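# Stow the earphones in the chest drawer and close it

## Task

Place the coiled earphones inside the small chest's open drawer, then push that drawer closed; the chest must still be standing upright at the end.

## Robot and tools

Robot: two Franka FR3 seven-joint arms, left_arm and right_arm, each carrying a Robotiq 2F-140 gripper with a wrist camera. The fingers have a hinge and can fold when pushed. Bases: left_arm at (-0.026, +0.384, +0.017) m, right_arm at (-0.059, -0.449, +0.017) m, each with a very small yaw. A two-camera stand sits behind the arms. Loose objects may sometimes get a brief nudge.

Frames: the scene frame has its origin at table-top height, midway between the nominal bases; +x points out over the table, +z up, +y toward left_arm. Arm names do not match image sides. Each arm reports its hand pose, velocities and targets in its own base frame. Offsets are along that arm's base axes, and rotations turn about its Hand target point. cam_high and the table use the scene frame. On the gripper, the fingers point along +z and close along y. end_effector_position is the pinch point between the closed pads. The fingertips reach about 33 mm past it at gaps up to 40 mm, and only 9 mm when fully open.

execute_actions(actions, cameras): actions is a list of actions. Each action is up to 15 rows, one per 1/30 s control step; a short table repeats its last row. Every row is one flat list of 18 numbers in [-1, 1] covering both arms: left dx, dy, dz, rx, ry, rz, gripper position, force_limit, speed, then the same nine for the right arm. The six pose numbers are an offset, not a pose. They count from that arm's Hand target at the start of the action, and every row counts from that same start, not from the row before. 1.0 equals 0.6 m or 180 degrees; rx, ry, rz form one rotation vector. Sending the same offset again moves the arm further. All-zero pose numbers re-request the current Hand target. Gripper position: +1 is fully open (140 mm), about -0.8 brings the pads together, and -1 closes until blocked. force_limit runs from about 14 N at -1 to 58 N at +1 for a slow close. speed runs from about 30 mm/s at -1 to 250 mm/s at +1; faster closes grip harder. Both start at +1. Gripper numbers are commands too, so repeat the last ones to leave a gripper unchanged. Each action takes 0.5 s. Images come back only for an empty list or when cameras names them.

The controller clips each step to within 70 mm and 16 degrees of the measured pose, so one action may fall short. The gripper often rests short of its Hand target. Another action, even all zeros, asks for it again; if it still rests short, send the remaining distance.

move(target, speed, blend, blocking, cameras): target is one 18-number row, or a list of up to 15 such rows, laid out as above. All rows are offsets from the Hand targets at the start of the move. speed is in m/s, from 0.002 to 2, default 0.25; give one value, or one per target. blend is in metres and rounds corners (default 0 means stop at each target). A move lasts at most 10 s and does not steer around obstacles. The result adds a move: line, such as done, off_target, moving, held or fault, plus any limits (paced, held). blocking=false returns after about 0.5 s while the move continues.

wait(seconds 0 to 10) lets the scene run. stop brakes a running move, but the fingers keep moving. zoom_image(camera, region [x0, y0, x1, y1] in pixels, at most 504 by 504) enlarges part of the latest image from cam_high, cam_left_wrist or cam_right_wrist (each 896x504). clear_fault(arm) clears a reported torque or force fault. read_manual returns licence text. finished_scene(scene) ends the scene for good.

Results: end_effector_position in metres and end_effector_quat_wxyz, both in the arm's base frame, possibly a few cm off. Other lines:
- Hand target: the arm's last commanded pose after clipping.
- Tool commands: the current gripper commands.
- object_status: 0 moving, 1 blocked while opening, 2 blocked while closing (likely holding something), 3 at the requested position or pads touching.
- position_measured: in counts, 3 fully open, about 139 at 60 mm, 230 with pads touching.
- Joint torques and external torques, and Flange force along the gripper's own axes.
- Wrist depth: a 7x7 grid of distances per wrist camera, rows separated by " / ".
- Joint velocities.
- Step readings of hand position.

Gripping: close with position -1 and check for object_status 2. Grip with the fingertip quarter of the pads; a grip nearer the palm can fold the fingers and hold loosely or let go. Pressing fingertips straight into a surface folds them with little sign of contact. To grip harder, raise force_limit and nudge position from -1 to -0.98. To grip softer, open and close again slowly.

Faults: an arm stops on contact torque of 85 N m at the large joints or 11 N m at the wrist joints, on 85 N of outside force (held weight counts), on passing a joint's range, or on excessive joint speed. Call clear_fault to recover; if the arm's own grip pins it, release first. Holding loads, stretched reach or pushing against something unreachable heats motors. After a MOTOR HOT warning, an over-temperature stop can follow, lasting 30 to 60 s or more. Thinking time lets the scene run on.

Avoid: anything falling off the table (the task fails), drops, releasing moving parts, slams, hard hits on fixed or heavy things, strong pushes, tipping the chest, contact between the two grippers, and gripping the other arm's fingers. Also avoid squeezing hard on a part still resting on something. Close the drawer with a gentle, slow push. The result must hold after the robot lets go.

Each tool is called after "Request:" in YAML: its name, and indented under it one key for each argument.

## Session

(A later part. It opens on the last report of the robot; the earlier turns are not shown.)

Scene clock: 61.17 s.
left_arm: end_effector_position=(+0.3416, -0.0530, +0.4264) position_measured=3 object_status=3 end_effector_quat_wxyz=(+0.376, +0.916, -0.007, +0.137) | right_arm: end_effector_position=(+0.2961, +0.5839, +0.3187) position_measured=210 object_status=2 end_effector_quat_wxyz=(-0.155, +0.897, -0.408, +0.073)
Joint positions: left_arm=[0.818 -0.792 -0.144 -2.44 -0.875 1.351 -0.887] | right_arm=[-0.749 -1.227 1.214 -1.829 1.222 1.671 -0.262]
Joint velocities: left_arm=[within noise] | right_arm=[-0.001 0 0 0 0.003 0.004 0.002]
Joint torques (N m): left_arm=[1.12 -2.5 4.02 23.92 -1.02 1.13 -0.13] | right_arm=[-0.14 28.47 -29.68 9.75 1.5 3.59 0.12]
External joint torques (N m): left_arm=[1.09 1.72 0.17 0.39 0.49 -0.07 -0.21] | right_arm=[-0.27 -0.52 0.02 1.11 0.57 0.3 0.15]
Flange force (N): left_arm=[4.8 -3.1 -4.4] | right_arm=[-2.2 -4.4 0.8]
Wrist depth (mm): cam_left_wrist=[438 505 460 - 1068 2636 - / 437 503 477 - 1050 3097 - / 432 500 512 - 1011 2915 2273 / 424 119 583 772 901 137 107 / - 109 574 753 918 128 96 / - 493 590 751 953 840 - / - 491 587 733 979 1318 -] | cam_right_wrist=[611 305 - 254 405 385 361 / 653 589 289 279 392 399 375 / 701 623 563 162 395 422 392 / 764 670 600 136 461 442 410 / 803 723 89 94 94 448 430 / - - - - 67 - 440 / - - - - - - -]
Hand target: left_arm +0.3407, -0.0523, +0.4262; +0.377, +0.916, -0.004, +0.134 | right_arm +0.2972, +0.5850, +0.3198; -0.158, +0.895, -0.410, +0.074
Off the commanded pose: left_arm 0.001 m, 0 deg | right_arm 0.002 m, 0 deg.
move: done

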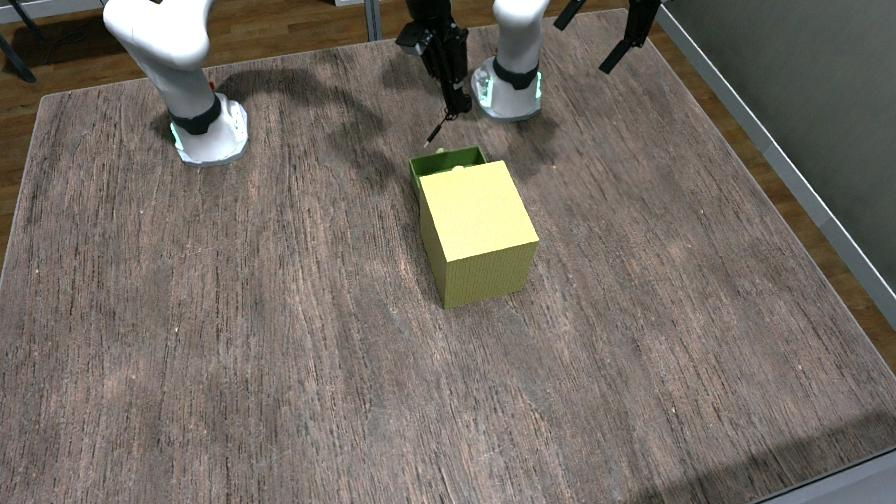

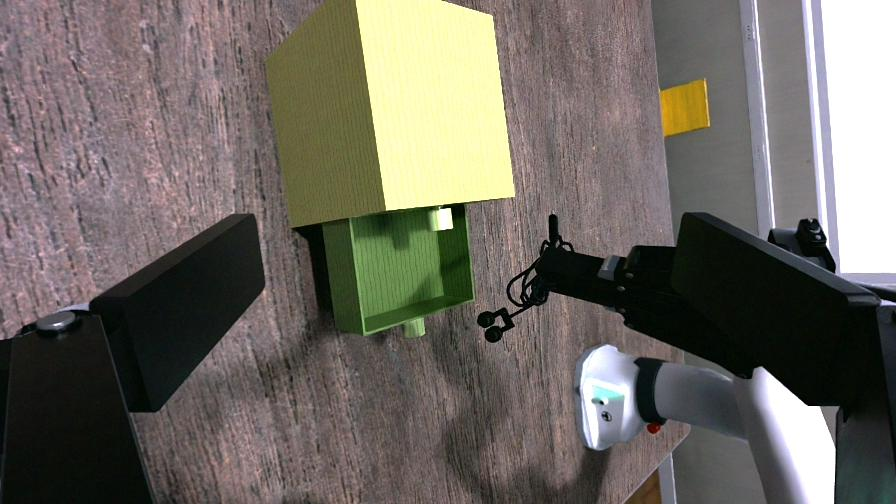

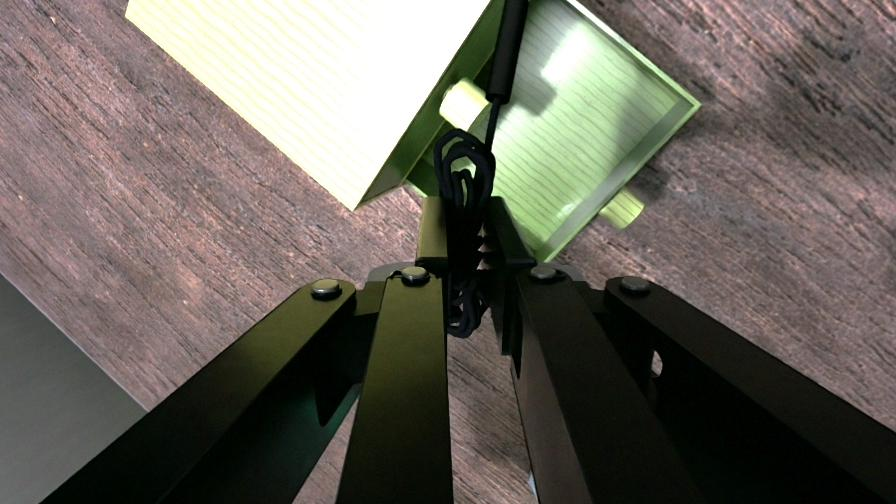

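Request:
move:
  target: [0,0,0,0,0,0,1,1,1,0.0055,0.0133,-0.1428,0,0,0,-1,-1,-1]
  speed: 0.1
  cameras: ["cam_left_wrist","cam_right_wrist"]

Scene clock: 78.20 s.
left_arm: end_effector_position=(+0.3416, -0.0530, +0.4264) position_measured=3 object_status=3 end_effector_quat_wxyz=(+0.376, +0.916, -0.007, +0.137) | right_arm: end_effector_position=(+0.3001, +0.5922, +0.2337) position_measured=210 object_status=2 end_effector_quat_wxyz=(-0.156, +0.894, -0.413, +0.073)
Joint positions: left_arm=[0.818 -0.792 -0.144 -2.44 -0.875 1.351 -0.887] | right_arm=[-0.733 -1.315 1.336 -1.929 1.341 1.781 -0.281]
Joint velocities: left_arm=[within noise] | right_arm=[0 0 0 0.001 0.001 0.004 -0.004]
Joint torques (N m): left_arm=[1.14 -2.5 3.99 23.93 -1.01 1.13 -0.09] | right_arm=[0.85 29.17 -31.5 7.23 1.41 3.67 -0.36]
External joint torques (N m): left_arm=[1.12 1.71 0.15 0.38 0.51 -0.06 -0.17] | right_arm=[0.78 -0.14 -0.16 0.27 0.48 0.39 -0.33]
Flange force (N): left_arm=[4.8 -3.1 -4.3] | right_arm=[0.1 2.0 0.5]
Wrist depth (mm): cam_left_wrist=[436 502 523 - 1050 2723 - / 437 499 446 - 1041 2636 2608 / 431 500 461 416 1024 1311 2155 / 424 118 557 496 391 137 274 / - 109 579 772 408 137 96 / - 494 593 749 953 840 - / - 493 586 742 983 - -] | cam_right_wrist=[215 198 181 191 274 311 295 / 537 211 194 205 286 277 306 / 574 521 216 301 - 342 321 / 626 549 480 136 123 360 336 / 683 594 89 94 94 367 352 / - - - - 67 - 359 / - - - - - - -]
Hand target: left_arm +0.3407, -0.0523, +0.4262; +0.377, +0.916, -0.004, +0.134 | right_arm +0.3005, +0.5930, +0.2341; -0.158, +0.895, -0.410, +0.074
Off the commanded pose: left_arm 0.001 m, 0 deg | right_arm 0.001 m, 0 deg.
move: done
Images, in order (width x height): cam_left_wrist 896x504, cam_right_wrist 896x504.

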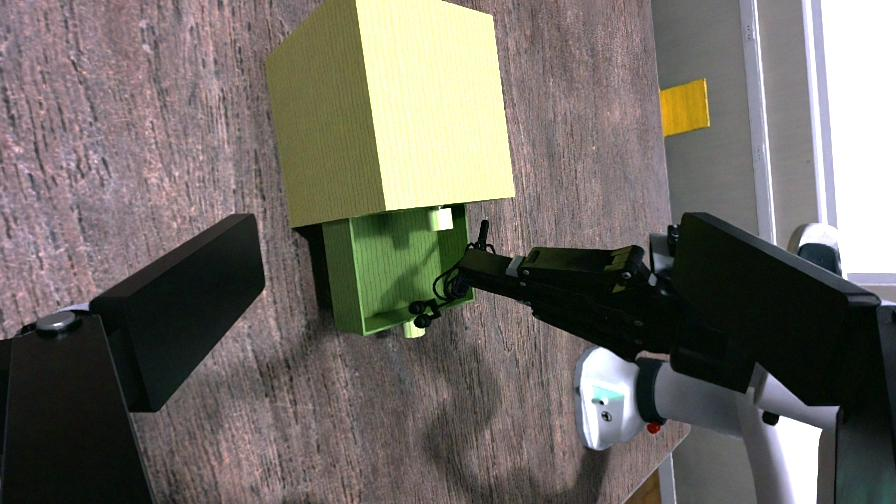

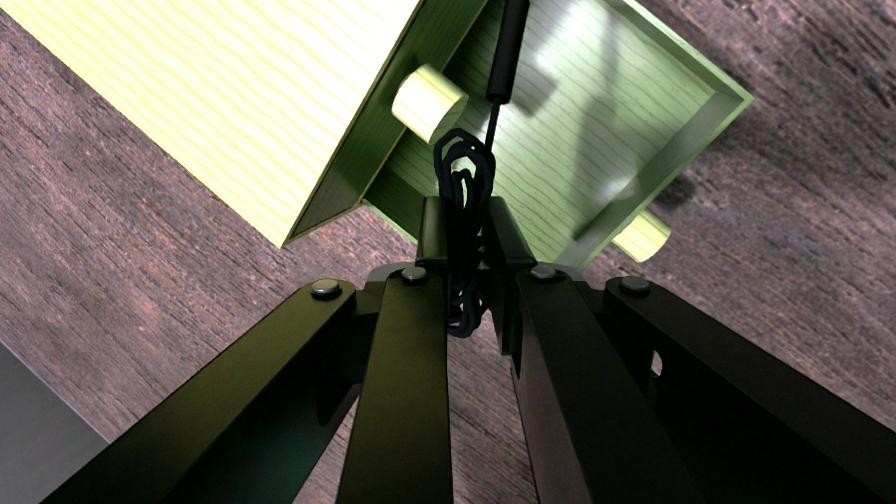

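Request:
zoom_image:
  camera: "cam_right_wrist"
  region: [260, 0, 764, 290]

Request:
zoom_image:
  camera: "cam_left_wrist"
  region: [300, 180, 580, 380]

Scaled by 1.000.

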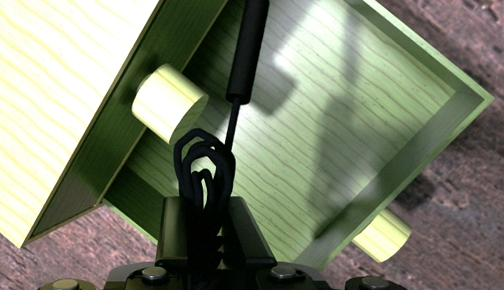

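Scaled by 1.800 from the camera's 896x504 image, which has a finer 1280x720 frame.

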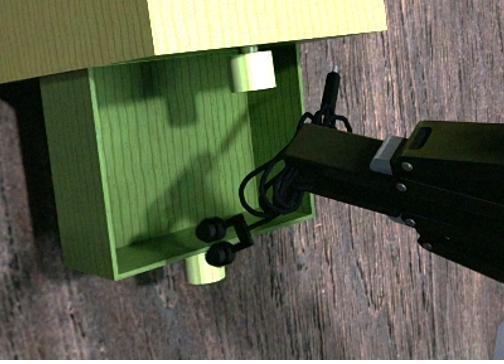

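Request:
move:
  target:
    - [0,0,0,0,0,0,1,1,1,0,0,-0.1012,0,0,0,-1,-1,-1]
    - [0,0,0,0,0,0,1,1,1,0.0117,0.0010,-0.1262,0,0,0,-1,-1,-1]
    - [0,0,0,0,0,0,1,1,1,0.0117,0.0010,-0.1562,0,0,0,-1,-1,-1]
  speed: [0.06,0.05,0.05]
  blend: [0.006,0.006,0]
  cameras: ["cam_left_wrist","cam_right_wrist"]

Scene clock: 82.00 s.
left_arm: end_effector_position=(+0.3416, -0.0530, +0.4264) position_measured=3 object_status=3 end_effector_quat_wxyz=(+0.376, +0.916, -0.007, +0.137) | right_arm: end_effector_position=(+0.3061, +0.5935, +0.1403) position_measured=210 object_status=2 end_effector_quat_wxyz=(-0.157, +0.895, -0.412, +0.072)
Joint positions: left_arm=[0.818 -0.792 -0.144 -2.44 -0.875 1.351 -0.887] | right_arm=[-0.733 -1.397 1.487 -1.999 1.485 1.898 -0.322]
Joint velocities: left_arm=[within noise] | right_arm=[-0.001 -0.001 0.001 0 0.002 0.004 -0.005]
Joint torques (N m): left_arm=[1.11 -2.51 4.02 23.95 -1.02 1.13 -0.11] | right_arm=[0.16 29.4 -32.51 4.93 1.44 3.54 -0.36]
External joint torques (N m): left_arm=[1.14 1.57 0.28 0.43 0.5 -0.06 -0.18] | right_arm=[0.11 -0.27 -0.08 0.26 0.52 0.27 -0.32]
Flange force (N): left_arm=[4.3 -2.9 -4.5] | right_arm=[0.4 0.1 1.2]
Wrist depth (mm): cam_left_wrist=[438 504 457 - 1046 6354 2253 / 435 503 492 - 1028 2723 2212 / 433 506 497 - 1032 2848 - / 426 118 566 502 968 137 104 / - 109 574 725 377 137 96 / - 494 587 749 949 340 - / - 489 589 744 995 318 -] | cam_right_wrist=[98 93 118 - - 152 221 / - 101 113 215 197 - 224 / 115 112 146 157 - 198 240 / 122 142 216 136 - 266 253 / 140 - 89 115 94 272 266 / 581 - - - 67 - 272 / - - - - - - -]
Hand target: left_arm +0.3407, -0.0523, +0.4262; +0.377, +0.916, -0.004, +0.134 | right_arm +0.3075, +0.5936, +0.1404; -0.158, +0.895, -0.410, +0.074
Off the commanded pose: left_arm 0.001 m, 0 deg | right_arm 0.001 m, 0 deg.
move: done
Images, in order (width x height): cam_left_wrist 896x504, cam_right_wrist 896x504.

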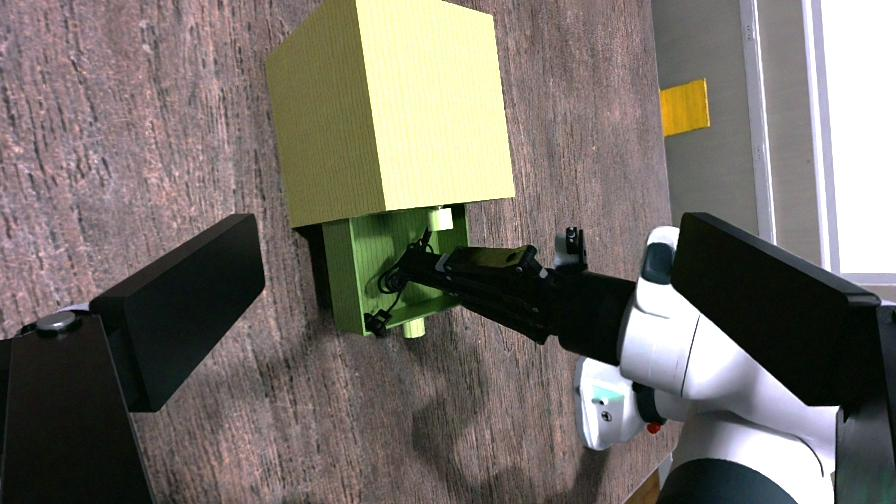

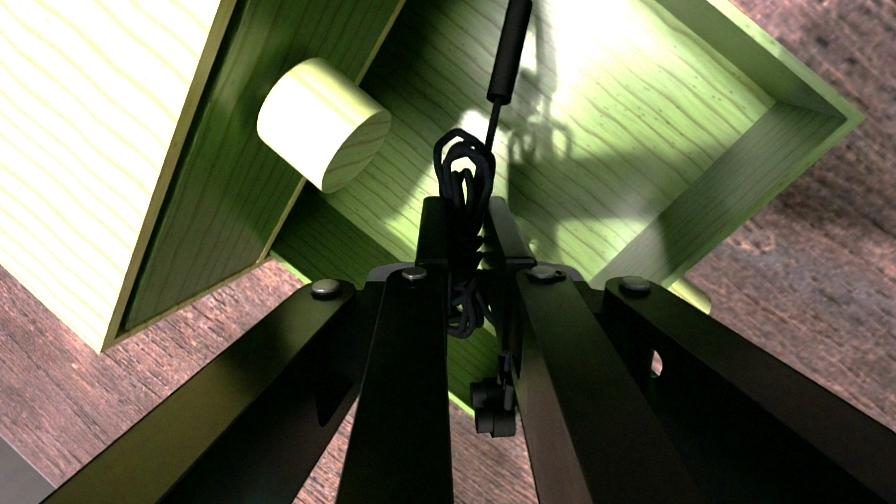

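Request:
zoom_image:
  camera: "cam_right_wrist"
  region: [400, 180, 720, 480]

Request:
zoom_image:
  camera: "cam_left_wrist"
  region: [320, 190, 500, 350]

Scaled by 1.575 from the camera's 896x504 image, which has a finer 1280x720 frame.

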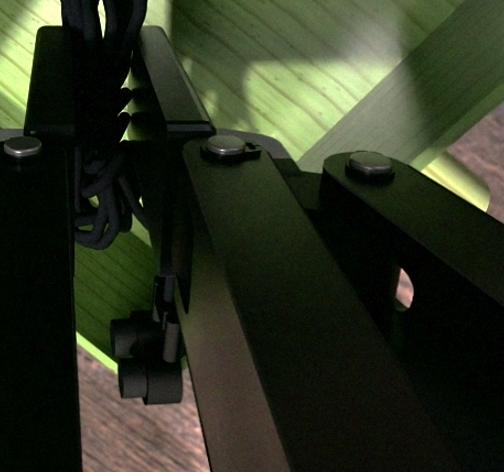

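Scaled by 2.800 from the camera's 896x504 image, which has a finer 1280x720 frame.

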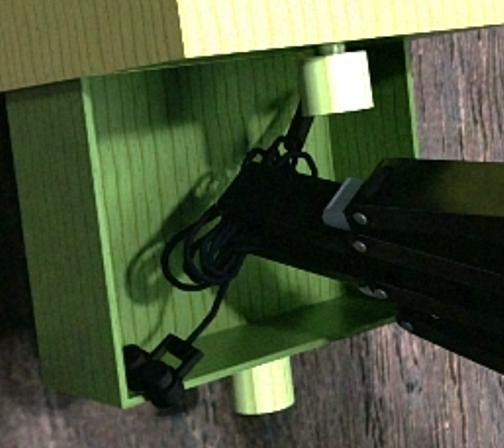

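Request:
move:
  target:
    - [0,0,0,0,0,0,1,1,1,-0.0117,-0.001,0.05,0,0,0,-1,-1,-1]
    - [0,0,0,0,0,0,1,1,1,-0.03,-0.003,0.275,-0.072,0.0846,0,-1,-1,-1]
  speed: [0.08,0.15]
  blend: [0.01,0]
  cameras: ["cam_left_wrist","cam_right_wrist"]

Scene clock: 90.87 s.
left_arm: end_effector_position=(+0.3416, -0.0530, +0.4264) position_measured=3 object_status=3 end_effector_quat_wxyz=(+0.376, +0.916, -0.007, +0.137) | right_arm: end_effector_position=(+0.2894, +0.5925, +0.3056) position_measured=210 object_status=2 end_effector_quat_wxyz=(-0.002, +0.911, -0.413, +0.000)
Joint positions: left_arm=[0.818 -0.792 -0.144 -2.44 -0.875 1.351 -0.887] | right_arm=[-1.114 -1.065 1.422 -1.342 1.1 1.336 -0.129]
Joint velocities: left_arm=[within noise] | right_arm=[-0.001 0.001 0 0 0 -0.001 0.006]
Joint torques (N m): left_arm=[1.08 -2.53 4 23.92 -1.01 1.12 -0.11] | right_arm=[-0.13 38.38 -25.59 10.26 0.95 2.33 0.14]
External joint torques (N m): left_arm=[1.03 1.61 0.15 0.42 0.49 -0.08 -0.18] | right_arm=[-0.3 -0.2 0.06 1.1 0.21 -0.25 0.14]
Flange force (N): left_arm=[4.6 -2.9 -4.3] | right_arm=[-2.9 -7.3 -3.5]
Wrist depth (mm): cam_left_wrist=[436 506 455 818 1054 2406 2406 / 435 500 460 - 1041 2581 2294 / 432 499 492 - 1016 1400 2664 / 422 119 591 777 380 137 224 / - 109 583 749 901 128 96 / - 492 590 746 953 873 - / - 488 589 735 987 1169 -] | cam_right_wrist=[228 229 230 - 424 425 425 / 438 244 244 - 445 448 446 / 467 261 284 156 472 474 475 / 495 497 498 123 493 501 499 / 527 518 89 94 94 519 532 / 555 - - - 67 - 561 / - - - - - - -]
Hand target: left_arm +0.3407, -0.0523, +0.4262; +0.377, +0.916, -0.004, +0.134 | right_arm +0.2895, +0.5918, +0.3054; -0.001, +0.909, -0.416, +0.000
Off the commanded pose: left_arm 0.001 m, 0 deg | right_arm 0.001 m, 0 deg.
move: done
Images, in order (width x height): cam_left_wrist 896x504, cam_right_wrist 896x504.

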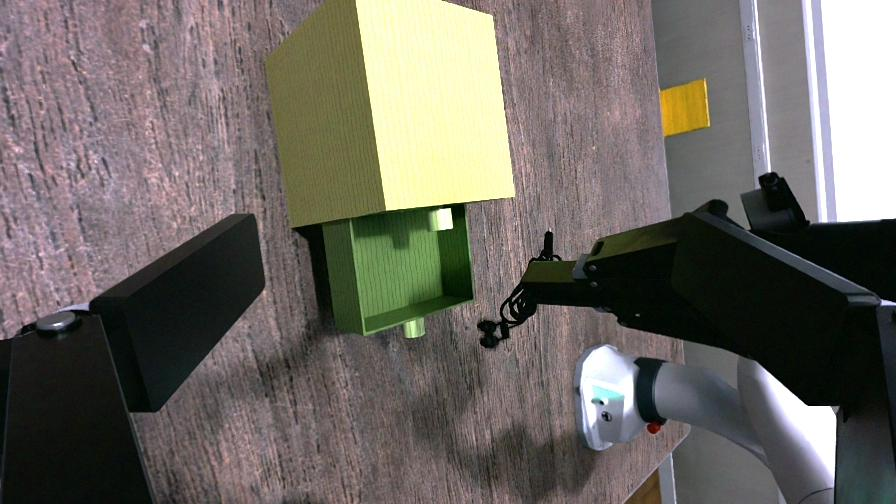

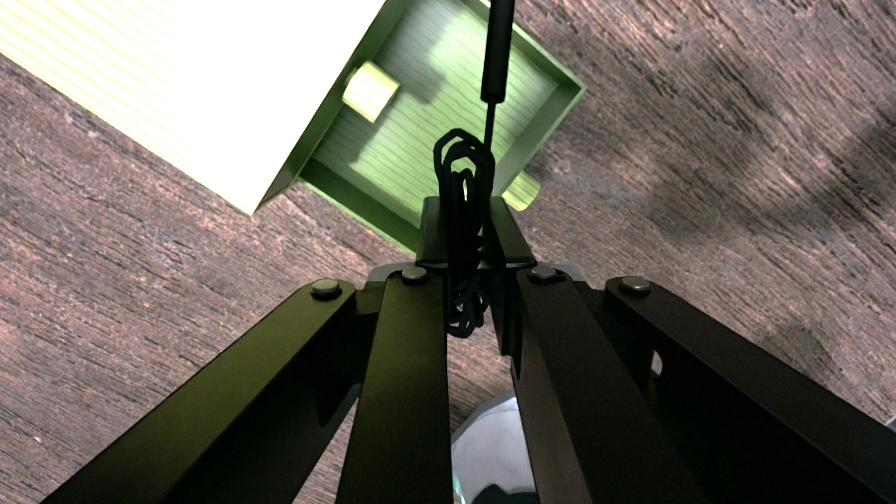

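Request:
move:
  target: [-0.0245,0.0692,0.0678,0,0,0,1,1,1,-0.0167,0,0.02,0,0,0.6,-1,-1,-1]
  speed: 0.35
  cameras: ["cam_left_wrist","cam_right_wrist"]

Scene clock: 95.33 s.
left_arm: end_effector_position=(+0.3270, -0.0116, +0.4672) position_measured=3 object_status=3 end_effector_quat_wxyz=(+0.376, +0.916, -0.007, +0.137) | right_arm: end_effector_position=(+0.2785, +0.5918, +0.3169) position_measured=210 object_status=2 end_effector_quat_wxyz=(+0.000, +0.873, +0.488, -0.001)
Joint positions: left_arm=[0.83 -0.715 -0.048 -2.295 -0.8 1.251 -0.887] | right_arm=[-1.119 -0.656 1.84 -1.372 0.63 1.571 -1.805]
Joint velocities: left_arm=[within noise] | right_arm=[-0.001 0 0 -0.001 0.001 -0.001 -0.007]
Joint torques (N m): left_arm=[1.1 -4.53 2.11 23.51 -1.11 1.13 -0.13] | right_arm=[0.26 35.18 -17 20.17 0.77 2.97 -0.12]
External joint torques (N m): left_arm=[1.15 1.72 0.25 0.4 0.53 -0.05 -0.21] | right_arm=[0.13 0.58 0.38 0.78 -0.13 0.37 -0.12]
Flange force (N): left_arm=[4.0 -2.8 -4.7] | right_arm=[2.3 -0.2 -1.4]
Wrist depth (mm): cam_left_wrist=[469 540 593 823 1131 3177 - / 470 539 561 - 1126 2693 - / 463 536 600 - 1092 1377 301 / 455 118 639 - 426 137 250 / - 109 634 807 1016 128 96 / - 531 635 802 1003 901 - / - 528 634 794 1063 3394 -] | cam_right_wrist=[417 433 436 424 246 244 247 / 401 456 458 - 276 258 466 / 452 483 484 157 404 485 485 / 507 508 504 136 506 513 514 / 538 530 89 94 94 532 545 / 566 - - - 67 - 569 / - - - - - - -]
Hand target: left_arm +0.3260, -0.0108, +0.4669; +0.377, +0.916, -0.004, +0.134 | right_arm +0.2795, +0.5918, +0.3174; -0.001, +0.871, +0.491, +0.000
Off the commanded pose: left_arm 0.001 m, 1 deg | right_arm 0.001 m, 0 deg.
move: done
Images, in order (width x height): cam_left_wrist 896x504, cam_right_wrist 896x504.

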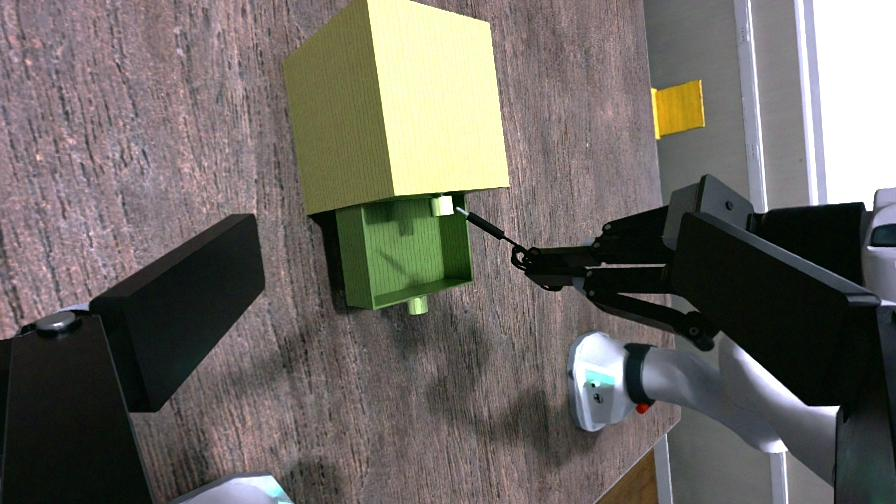

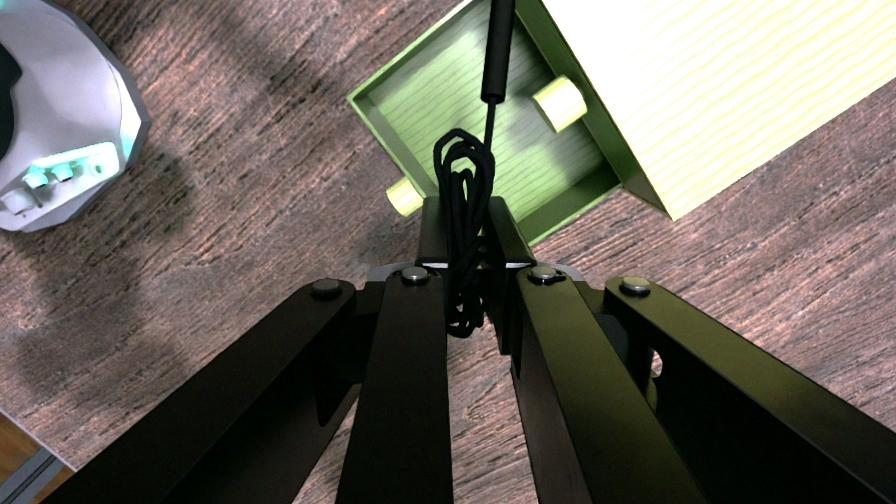

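Request:
move:
  target: [0,0,0,0,0,0,1,1,1,0.0408,-0.0168,-0.1398,-0.0524,-0.0852,0,-1,-1,-1]
  speed: 0.12
  cameras: ["cam_left_wrist","cam_right_wrist"]

Scene clock: 98.73 s.
left_arm: end_effector_position=(+0.3270, -0.0115, +0.4672) position_measured=3 object_status=3 end_effector_quat_wxyz=(+0.376, +0.916, -0.007, +0.137) | right_arm: end_effector_position=(+0.3031, +0.5811, +0.2332) position_measured=210 object_status=2 end_effector_quat_wxyz=(+0.137, +0.859, +0.488, +0.074)
Joint positions: left_arm=[0.83 -0.715 -0.048 -2.295 -0.8 1.251 -0.887] | right_arm=[-0.975 -0.871 1.774 -1.517 0.547 1.759 -1.787]
Joint velocities: left_arm=[within noise] | right_arm=[0 -0.002 0.001 -0.002 0 0.003 0.002]
Joint torques (N m): left_arm=[1.13 -4.51 2.01 23.55 -1.13 1.13 -0.13] | right_arm=[0.68 35.13 -23.83 17.19 0.59 2.99 0.24]
External joint torques (N m): left_arm=[1.14 1.85 0.08 0.36 0.51 -0.06 -0.21] | right_arm=[0.65 -1.3 -0.14 0.7 0.35 0.34 0.21]
Flange force (N): left_arm=[4.4 -3.0 -4.6] | right_arm=[2.0 -1.9 0.2]
Wrist depth (mm): cam_left_wrist=[470 539 606 - 1111 - - / 465 535 538 - 1111 2915 - / 468 539 571 - 1092 2528 - / 453 118 618 677 424 137 106 / - 109 640 797 386 137 96 / - 527 631 802 1011 274 - / - 528 637 787 1068 3304 -] | cam_right_wrist=[297 315 - - 182 200 219 / 308 333 - 205 195 212 530 / 323 341 305 - 230 227 565 / 337 361 - 136 293 542 613 / 353 368 89 94 94 573 670 / - - - - 67 - 753 / - - - - - - -]
Hand target: left_arm +0.3260, -0.0108, +0.4669; +0.377, +0.916, -0.004, +0.134 | right_arm +0.3040, +0.5817, +0.2335; +0.136, +0.861, +0.485, +0.076
Off the commanded pose: left_arm 0.001 m, 1 deg | right_arm 0.001 m, 0 deg.
move: done
Images, in order (width x height): cam_left_wrist 896x504, cam_right_wrist 896x504.

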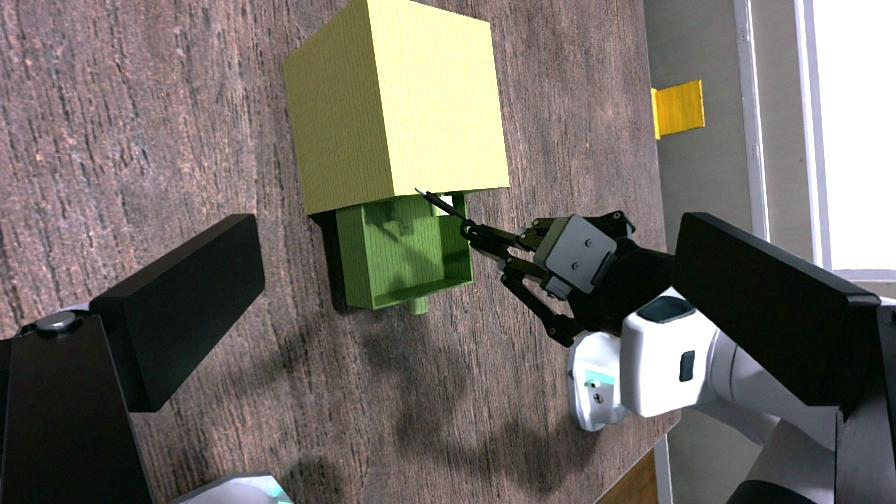

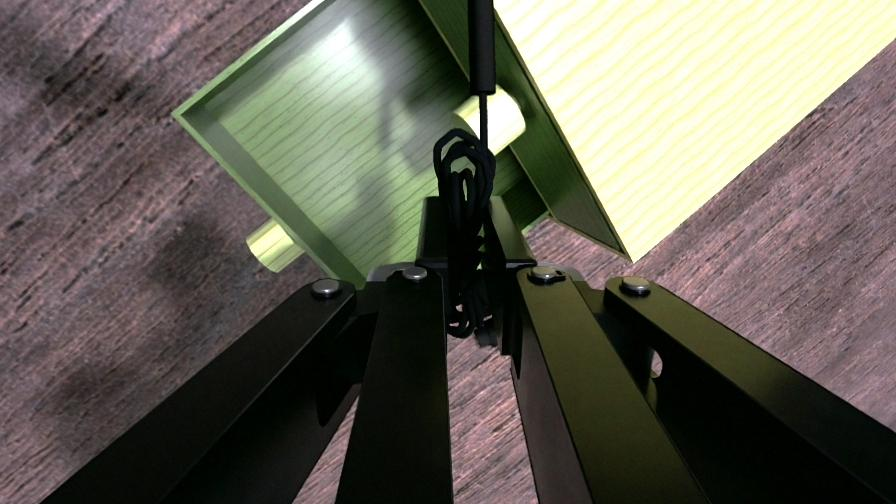

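Request:
zoom_image:
  camera: "cam_left_wrist"
  region: [380, 160, 520, 300]

Request:
zoom_image:
  camera: "cam_right_wrist"
  region: [380, 0, 640, 200]

Scaled by 3.600 from the camera's 896x504 image, which has a finer 1280x720 frame.

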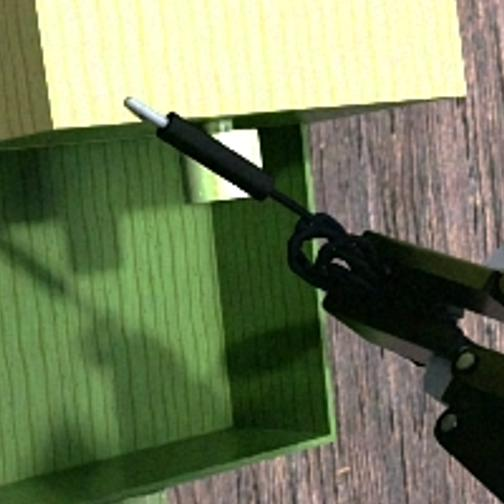

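Scaled by 1.938 from the camera's 896x504 image, which has a finer 1280x720 frame.

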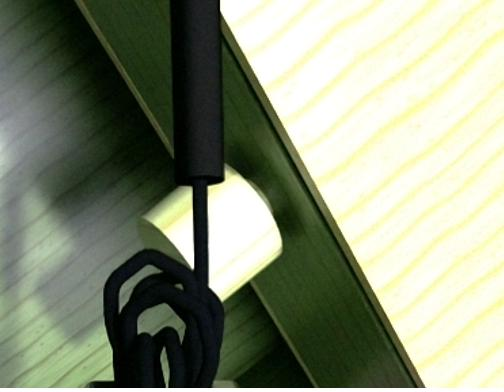

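Request:
move:
  target:
    - [0,0,0,0,0,0,1,1,1,-0.032,0.0032,0.005,0,0,0,-1,-1,-1]
    - [0,0,0,0,0,0,1,1,1,-0.032,0.0032,-0.065,0,0,0,-1,-1,-1]
  speed: [0.06,0.06]
  cameras: ["cam_left_wrist","cam_right_wrist"]

Scene clock: 108.60 s.
left_arm: end_effector_position=(+0.3270, -0.0115, +0.4672) position_measured=3 object_status=3 end_effector_quat_wxyz=(+0.376, +0.916, -0.007, +0.137) | right_arm: end_effector_position=(+0.2852, +0.5825, +0.1949) position_measured=210 object_status=2 end_effector_quat_wxyz=(+0.137, +0.860, +0.485, +0.075)
Joint positions: left_arm=[0.83 -0.715 -0.048 -2.295 -0.8 1.251 -0.887] | right_arm=[-0.923 -0.907 1.787 -1.597 0.585 1.825 -1.768]
Joint velocities: left_arm=[within noise] | right_arm=[0.001 0 0 -0.001 0 0.004 -0.001]
Joint torques (N m): left_arm=[1.12 -4.55 2.13 23.55 -1.15 1.11 -0.11] | right_arm=[0.96 35.73 -24.55 16.65 0.85 3 0.09]
External joint torques (N m): left_arm=[1.08 1.76 0.15 0.35 0.49 -0.09 -0.19] | right_arm=[1.02 -0.2 0.12 0.81 0.57 0.37 0.06]
Flange force (N): left_arm=[4.1 -2.8 -4.5] | right_arm=[0.0 -1.6 -0.1]
Wrist depth (mm): cam_left_wrist=[469 545 599 - 1111 3097 - / 469 542 606 - 1116 2816 - / 468 535 603 - 1121 2503 - / 455 118 629 536 960 136 106 / - 110 639 767 357 137 96 / - 526 631 799 304 281 101 / - 527 634 789 1068 298 -] | cam_right_wrist=[267 284 251 252 168 154 171 / 277 291 - - 176 167 185 / 290 310 - 283 301 181 197 / 303 326 - 136 441 223 551 / 317 333 89 94 94 518 605 / 326 - - - 67 - 672 / - - - - - - -]
Hand target: left_arm +0.3260, -0.0108, +0.4669; +0.377, +0.916, -0.004, +0.134 | right_arm +0.2848, +0.5836, +0.1945; +0.136, +0.861, +0.485, +0.076
Off the commanded pose: left_arm 0.001 m, 1 deg | right_arm 0.001 m, 0 deg.
move: done
Images, in order (width x height): cam_left_wrist 896x504, cam_right_wrist 896x504.

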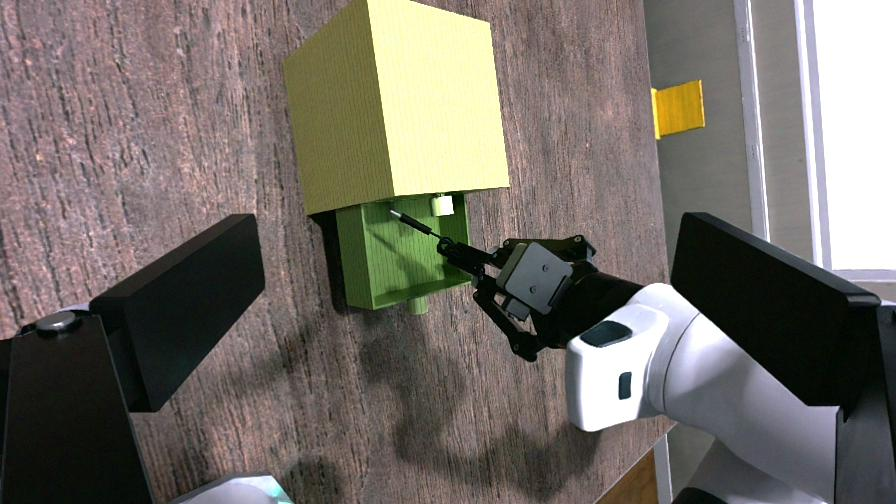

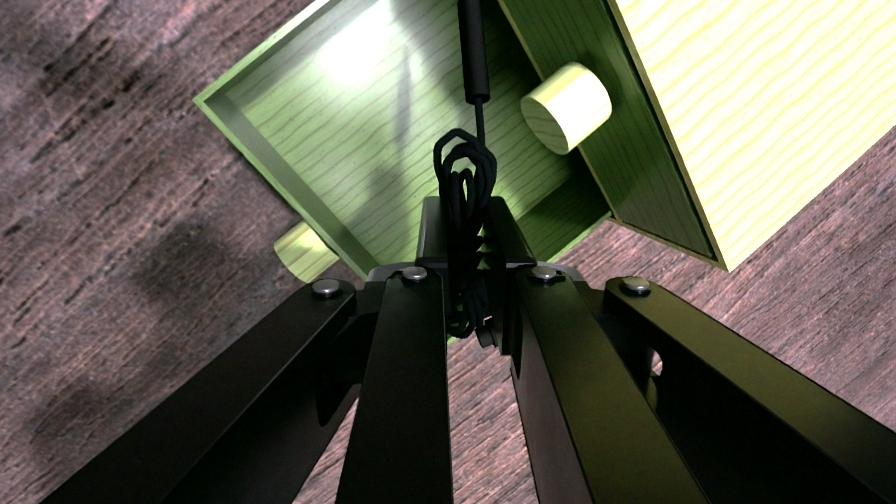

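Request:
move:
  target: [0,0,0,0,0,0,1,1,1,0,-0.0015,-0.0658,0,0,0,-1,-1,-1]
  speed: 0.05
  cameras: ["cam_left_wrist","cam_right_wrist"]

Scene clock: 110.43 s.
left_arm: end_effector_position=(+0.3270, -0.0115, +0.4672) position_measured=3 object_status=3 end_effector_quat_wxyz=(+0.376, +0.916, -0.007, +0.137) | right_arm: end_effector_position=(+0.2841, +0.5822, +0.1555) position_measured=210 object_status=2 end_effector_quat_wxyz=(+0.137, +0.861, +0.485, +0.075)
Joint positions: left_arm=[0.83 -0.715 -0.048 -2.295 -0.8 1.251 -0.887] | right_arm=[-0.923 -0.94 1.828 -1.648 0.62 1.896 -1.768]
Joint velocities: left_arm=[within noise] | right_arm=[0 -0.001 0.002 0.001 0.002 0.005 0]
Joint torques (N m): left_arm=[1.07 -4.55 2.11 23.47 -1.15 1.12 -0.1] | right_arm=[-0.12 36.42 -24.95 16.15 0.88 2.96 0.03]
External joint torques (N m): left_arm=[1.11 1.87 0.21 0.22 0.5 -0.06 -0.17] | right_arm=[-0.28 0.16 0.14 0.76 0.54 0.33 0]
Flange force (N): left_arm=[4.0 -3.2 -4.4] | right_arm=[4.3 -0.5 0.2]
Wrist depth (mm): cam_left_wrist=[470 535 600 - 1142 2723 - / 468 540 594 - 1126 2950 - / 467 535 596 587 1106 3022 2429 / 454 118 632 549 1101 137 105 / - 109 637 740 326 137 96 / - 534 635 789 329 271 101 / - 529 632 789 1028 297 -] | cam_right_wrist=[238 249 - 222 157 126 120 / 247 253 214 230 145 137 129 / 257 273 227 154 - 166 140 / 268 289 - 136 113 198 156 / 281 294 89 88 94 459 535 / 288 - - - 67 - 594 / - - - - - - -]
Hand target: left_arm +0.3260, -0.0108, +0.4669; +0.377, +0.916, -0.004, +0.134 | right_arm +0.2848, +0.5827, +0.1550; +0.136, +0.861, +0.485, +0.076
Off the commanded pose: left_arm 0.001 m, 1 deg | right_arm 0.001 m, 0 deg.
move: done
Images, in order (width x height): cam_left_wrist 896x504, cam_right_wrist 896x504.

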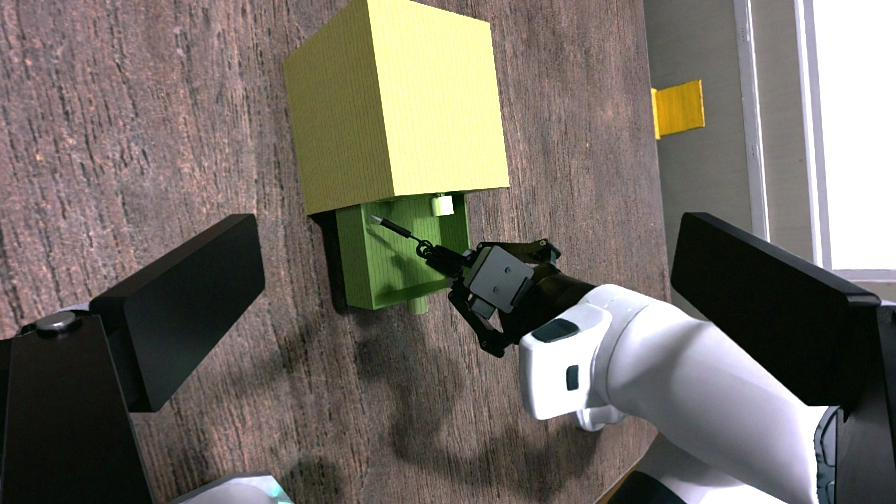

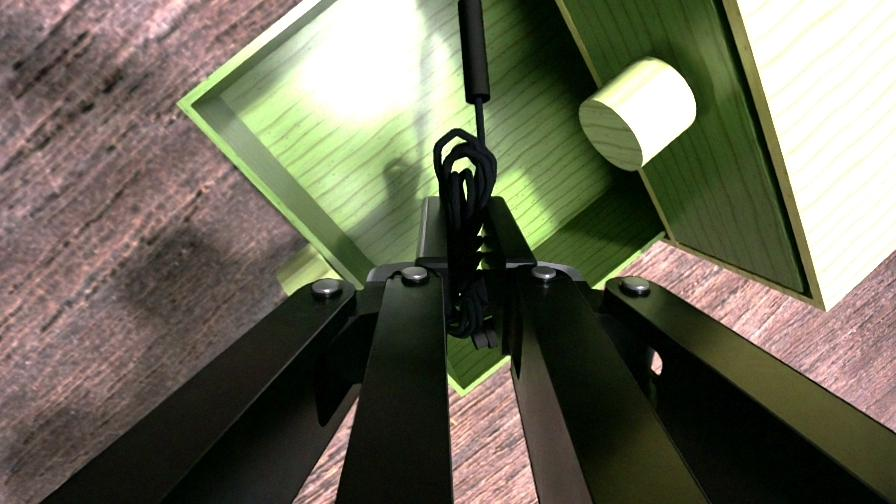

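Request:
zoom_image:
  camera: "cam_right_wrist"
  region: [400, 220, 560, 420]

Request:
zoom_image:
  camera: "cam_left_wrist"
  region: [320, 180, 500, 330]

Scaled by 2.520 from the camera's 896x504 image, which has a finer 1280x720 frame.

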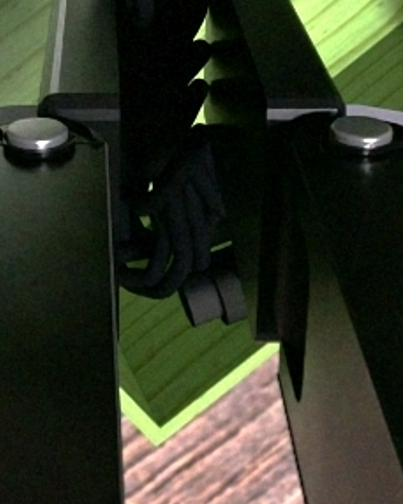

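Scaled by 2.800 from the camera's 896x504 image, which has a finer 1280x720 frame.

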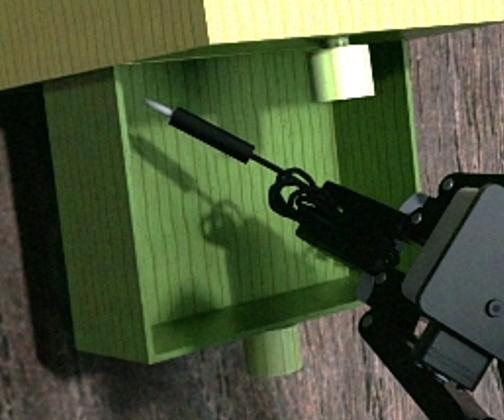

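Request:
move:
  target:
    - [0,0,0,0,0,0,1,1,1,0.0007,0.0003,-0.035,0,0,-0.011,-1,-1,-1]
    - [0,0,0,0,0,0,1,1,1,0.0272,0.0025,-0.050,0,0,-0.011,-1,-1,-1]
  speed: [0.04,0.04]
  blend: [0.004,0]
  cameras: ["cam_left_wrist","cam_right_wrist"]

Scene clock: 114.77 s.
left_arm: end_effector_position=(+0.3270, -0.0115, +0.4672) position_measured=3 object_status=3 end_effector_quat_wxyz=(+0.376, +0.916, -0.007, +0.137) | right_arm: end_effector_position=(+0.3009, +0.5826, +0.1252) position_measured=210 object_status=2 end_effector_quat_wxyz=(+0.139, +0.870, +0.468, +0.072)
Joint positions: left_arm=[0.83 -0.715 -0.048 -2.295 -0.8 1.251 -0.887] | right_arm=[-0.986 -0.988 1.871 -1.628 0.657 1.922 -1.753]
Joint velocities: left_arm=[within noise] | right_arm=[0 0 0.008 0.004 0.001 0.005 0]
Joint torques (N m): left_arm=[1.14 -4.57 2.07 23.49 -1.13 1.13 -0.13] | right_arm=[0 38.32 -25.23 16.13 0.79 2.95 -0.07]
External joint torques (N m): left_arm=[1.1 1.77 0.1 0.33 0.51 -0.06 -0.2] | right_arm=[0.24 0.06 0.57 1.59 0.45 0.32 -0.1]
Flange force (N): left_arm=[4.2 -2.8 -4.4] | right_arm=[6.9 -1.8 -0.3]
Wrist depth (mm): cam_left_wrist=[468 536 599 895 1142 - - / 466 540 591 - 1116 3059 - / 464 536 590 - 1126 2360 2608 / 453 118 610 519 1054 136 106 / - 109 647 729 336 137 96 / - 529 635 774 362 264 101 / - 523 632 799 348 309 -] | cam_right_wrist=[214 222 179 187 129 107 85 / 223 148 191 - - 109 92 / 233 183 195 150 - 121 101 / 241 248 - 136 - 167 114 / 253 265 89 94 94 175 142 / 261 - - - 67 - 539 / - - - - - - -]
Hand target: left_arm +0.3260, -0.0108, +0.4669; +0.377, +0.916, -0.004, +0.134 | right_arm +0.3011, +0.5842, +0.1250; +0.138, +0.869, +0.470, +0.073
Off the commanded pose: left_arm 0.001 m, 1 deg | right_arm 0.002 m, 0 deg.
move: done
Images, in order (width x height): cam_left_wrist 896x504, cam_right_wrist 896x504.

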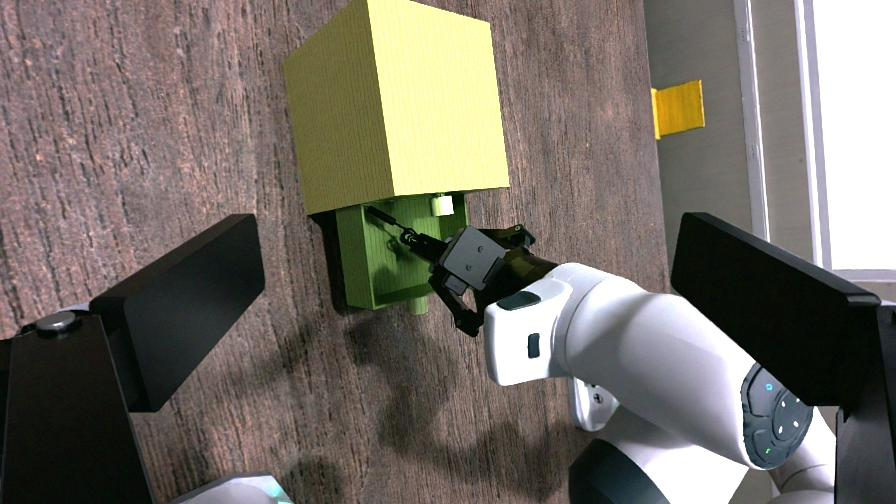

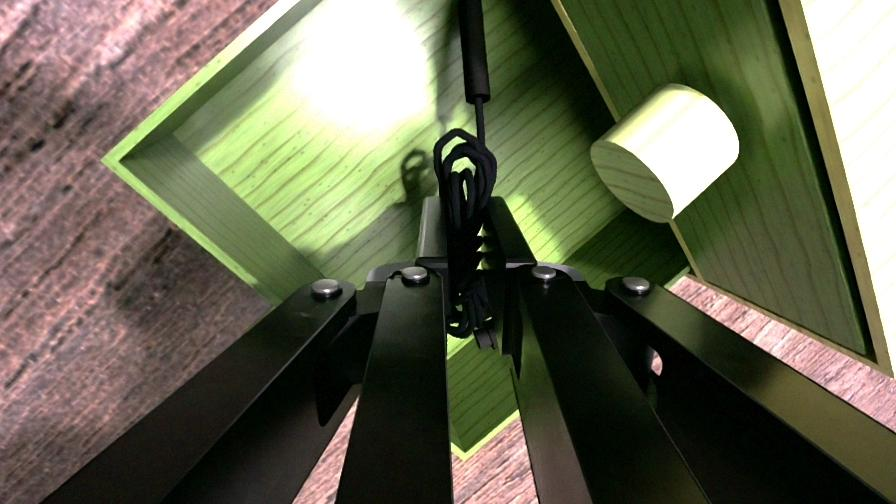

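Request:
zoom_image:
  camera: "cam_left_wrist"
  region: [320, 180, 500, 330]

Request:
zoom_image:
  camera: "cam_right_wrist"
  region: [380, 0, 620, 460]

Scaled by 2.800 from the camera's 896x504 image, which has a finer 1280x720 frame.

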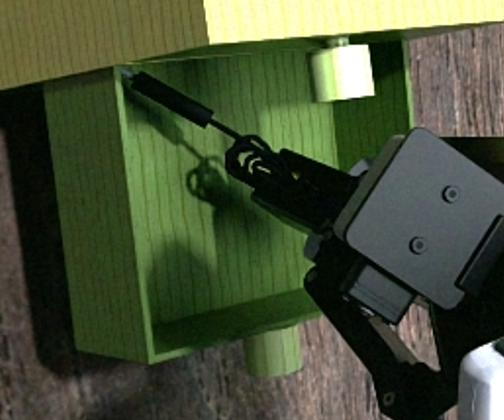

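Scaled by 1.096 from the camera's 896x504 image, which has a finer 1280x720 frame.

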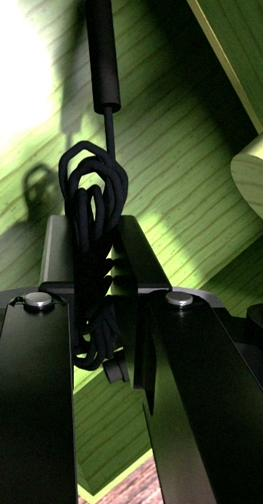

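Request:
move:
  target: [0,0,0,0,0,0,1,1,1,0.002,-0.001,-0.034,0,0,0,-1,-1,-1]
  speed: 0.03
  cameras: ["cam_left_wrist","cam_right_wrist"]

Scene clock: 117.07 s.
left_arm: end_effector_position=(+0.3270, -0.0115, +0.4672) position_measured=3 object_status=3 end_effector_quat_wxyz=(+0.376, +0.916, -0.007, +0.137) | right_arm: end_effector_position=(+0.3017, +0.5832, +0.1053) position_measured=210 object_status=2 end_effector_quat_wxyz=(+0.139, +0.869, +0.469, +0.073)
Joint positions: left_arm=[0.83 -0.715 -0.048 -2.295 -0.8 1.251 -0.887] | right_arm=[-0.996 -1.006 1.899 -1.641 0.672 1.957 -1.753]
Joint velocities: left_arm=[within noise] | right_arm=[0 0 0 -0.001 0 0.005 0]
Joint torques (N m): left_arm=[1.12 -4.51 2.13 23.54 -1.13 1.13 -0.07] | right_arm=[-0.1 38.85 -25.35 15.23 0.89 2.9 -0.09]
External joint torques (N m): left_arm=[1.11 1.79 0.2 0.38 0.51 -0.06 -0.14] | right_arm=[-0.15 0.13 0.44 0.8 0.5 0.27 -0.12]
Flange force (N): left_arm=[4.1 -3.0 -4.7] | right_arm=[4.2 -0.7 0.7]
Wrist depth (mm): cam_left_wrist=[469 546 597 542 1121 3394 2294 / 468 536 559 - 1137 4200 - / 464 536 594 - 1106 2636 - / 452 118 631 532 1050 137 104 / - 110 642 517 343 137 96 / - 531 634 802 373 267 - / - 525 632 792 342 325 -] | cam_right_wrist=[198 205 - - 180 107 77 / 205 115 - - - 102 90 / - - - - - 92 94 / 226 160 - 124 219 144 124 / 237 245 89 88 94 171 141 / - - - - 67 - - / - - - - - - -]
Hand target: left_arm +0.3260, -0.0108, +0.4669; +0.377, +0.916, -0.004, +0.134 | right_arm +0.3023, +0.5836, +0.1046; +0.138, +0.869, +0.470, +0.073
Off the commanded pose: left_arm 0.001 m, 1 deg | right_arm 0.001 m, 0 deg.
move: done
Images, in order (width x height): cam_left_wrist 896x504, cam_right_wrist 896x504.

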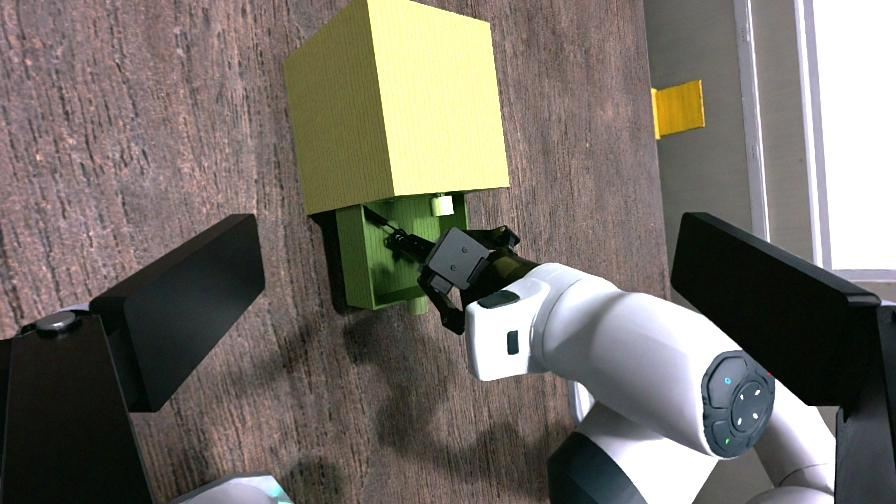

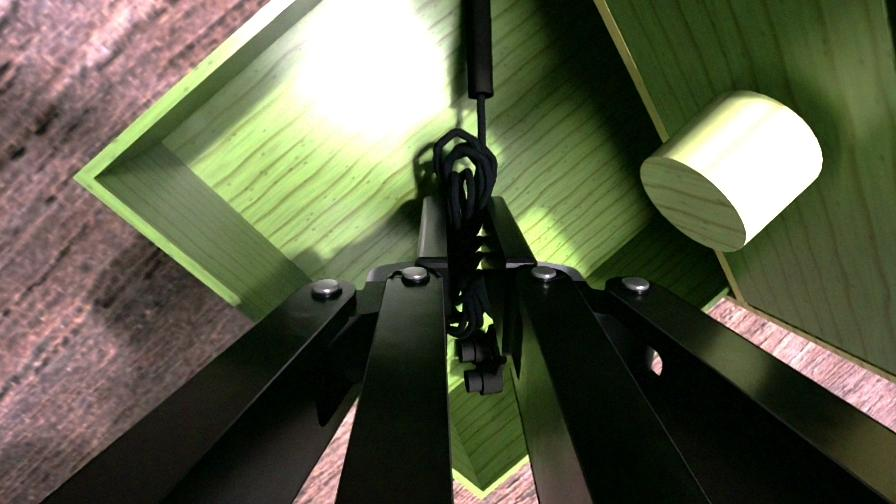

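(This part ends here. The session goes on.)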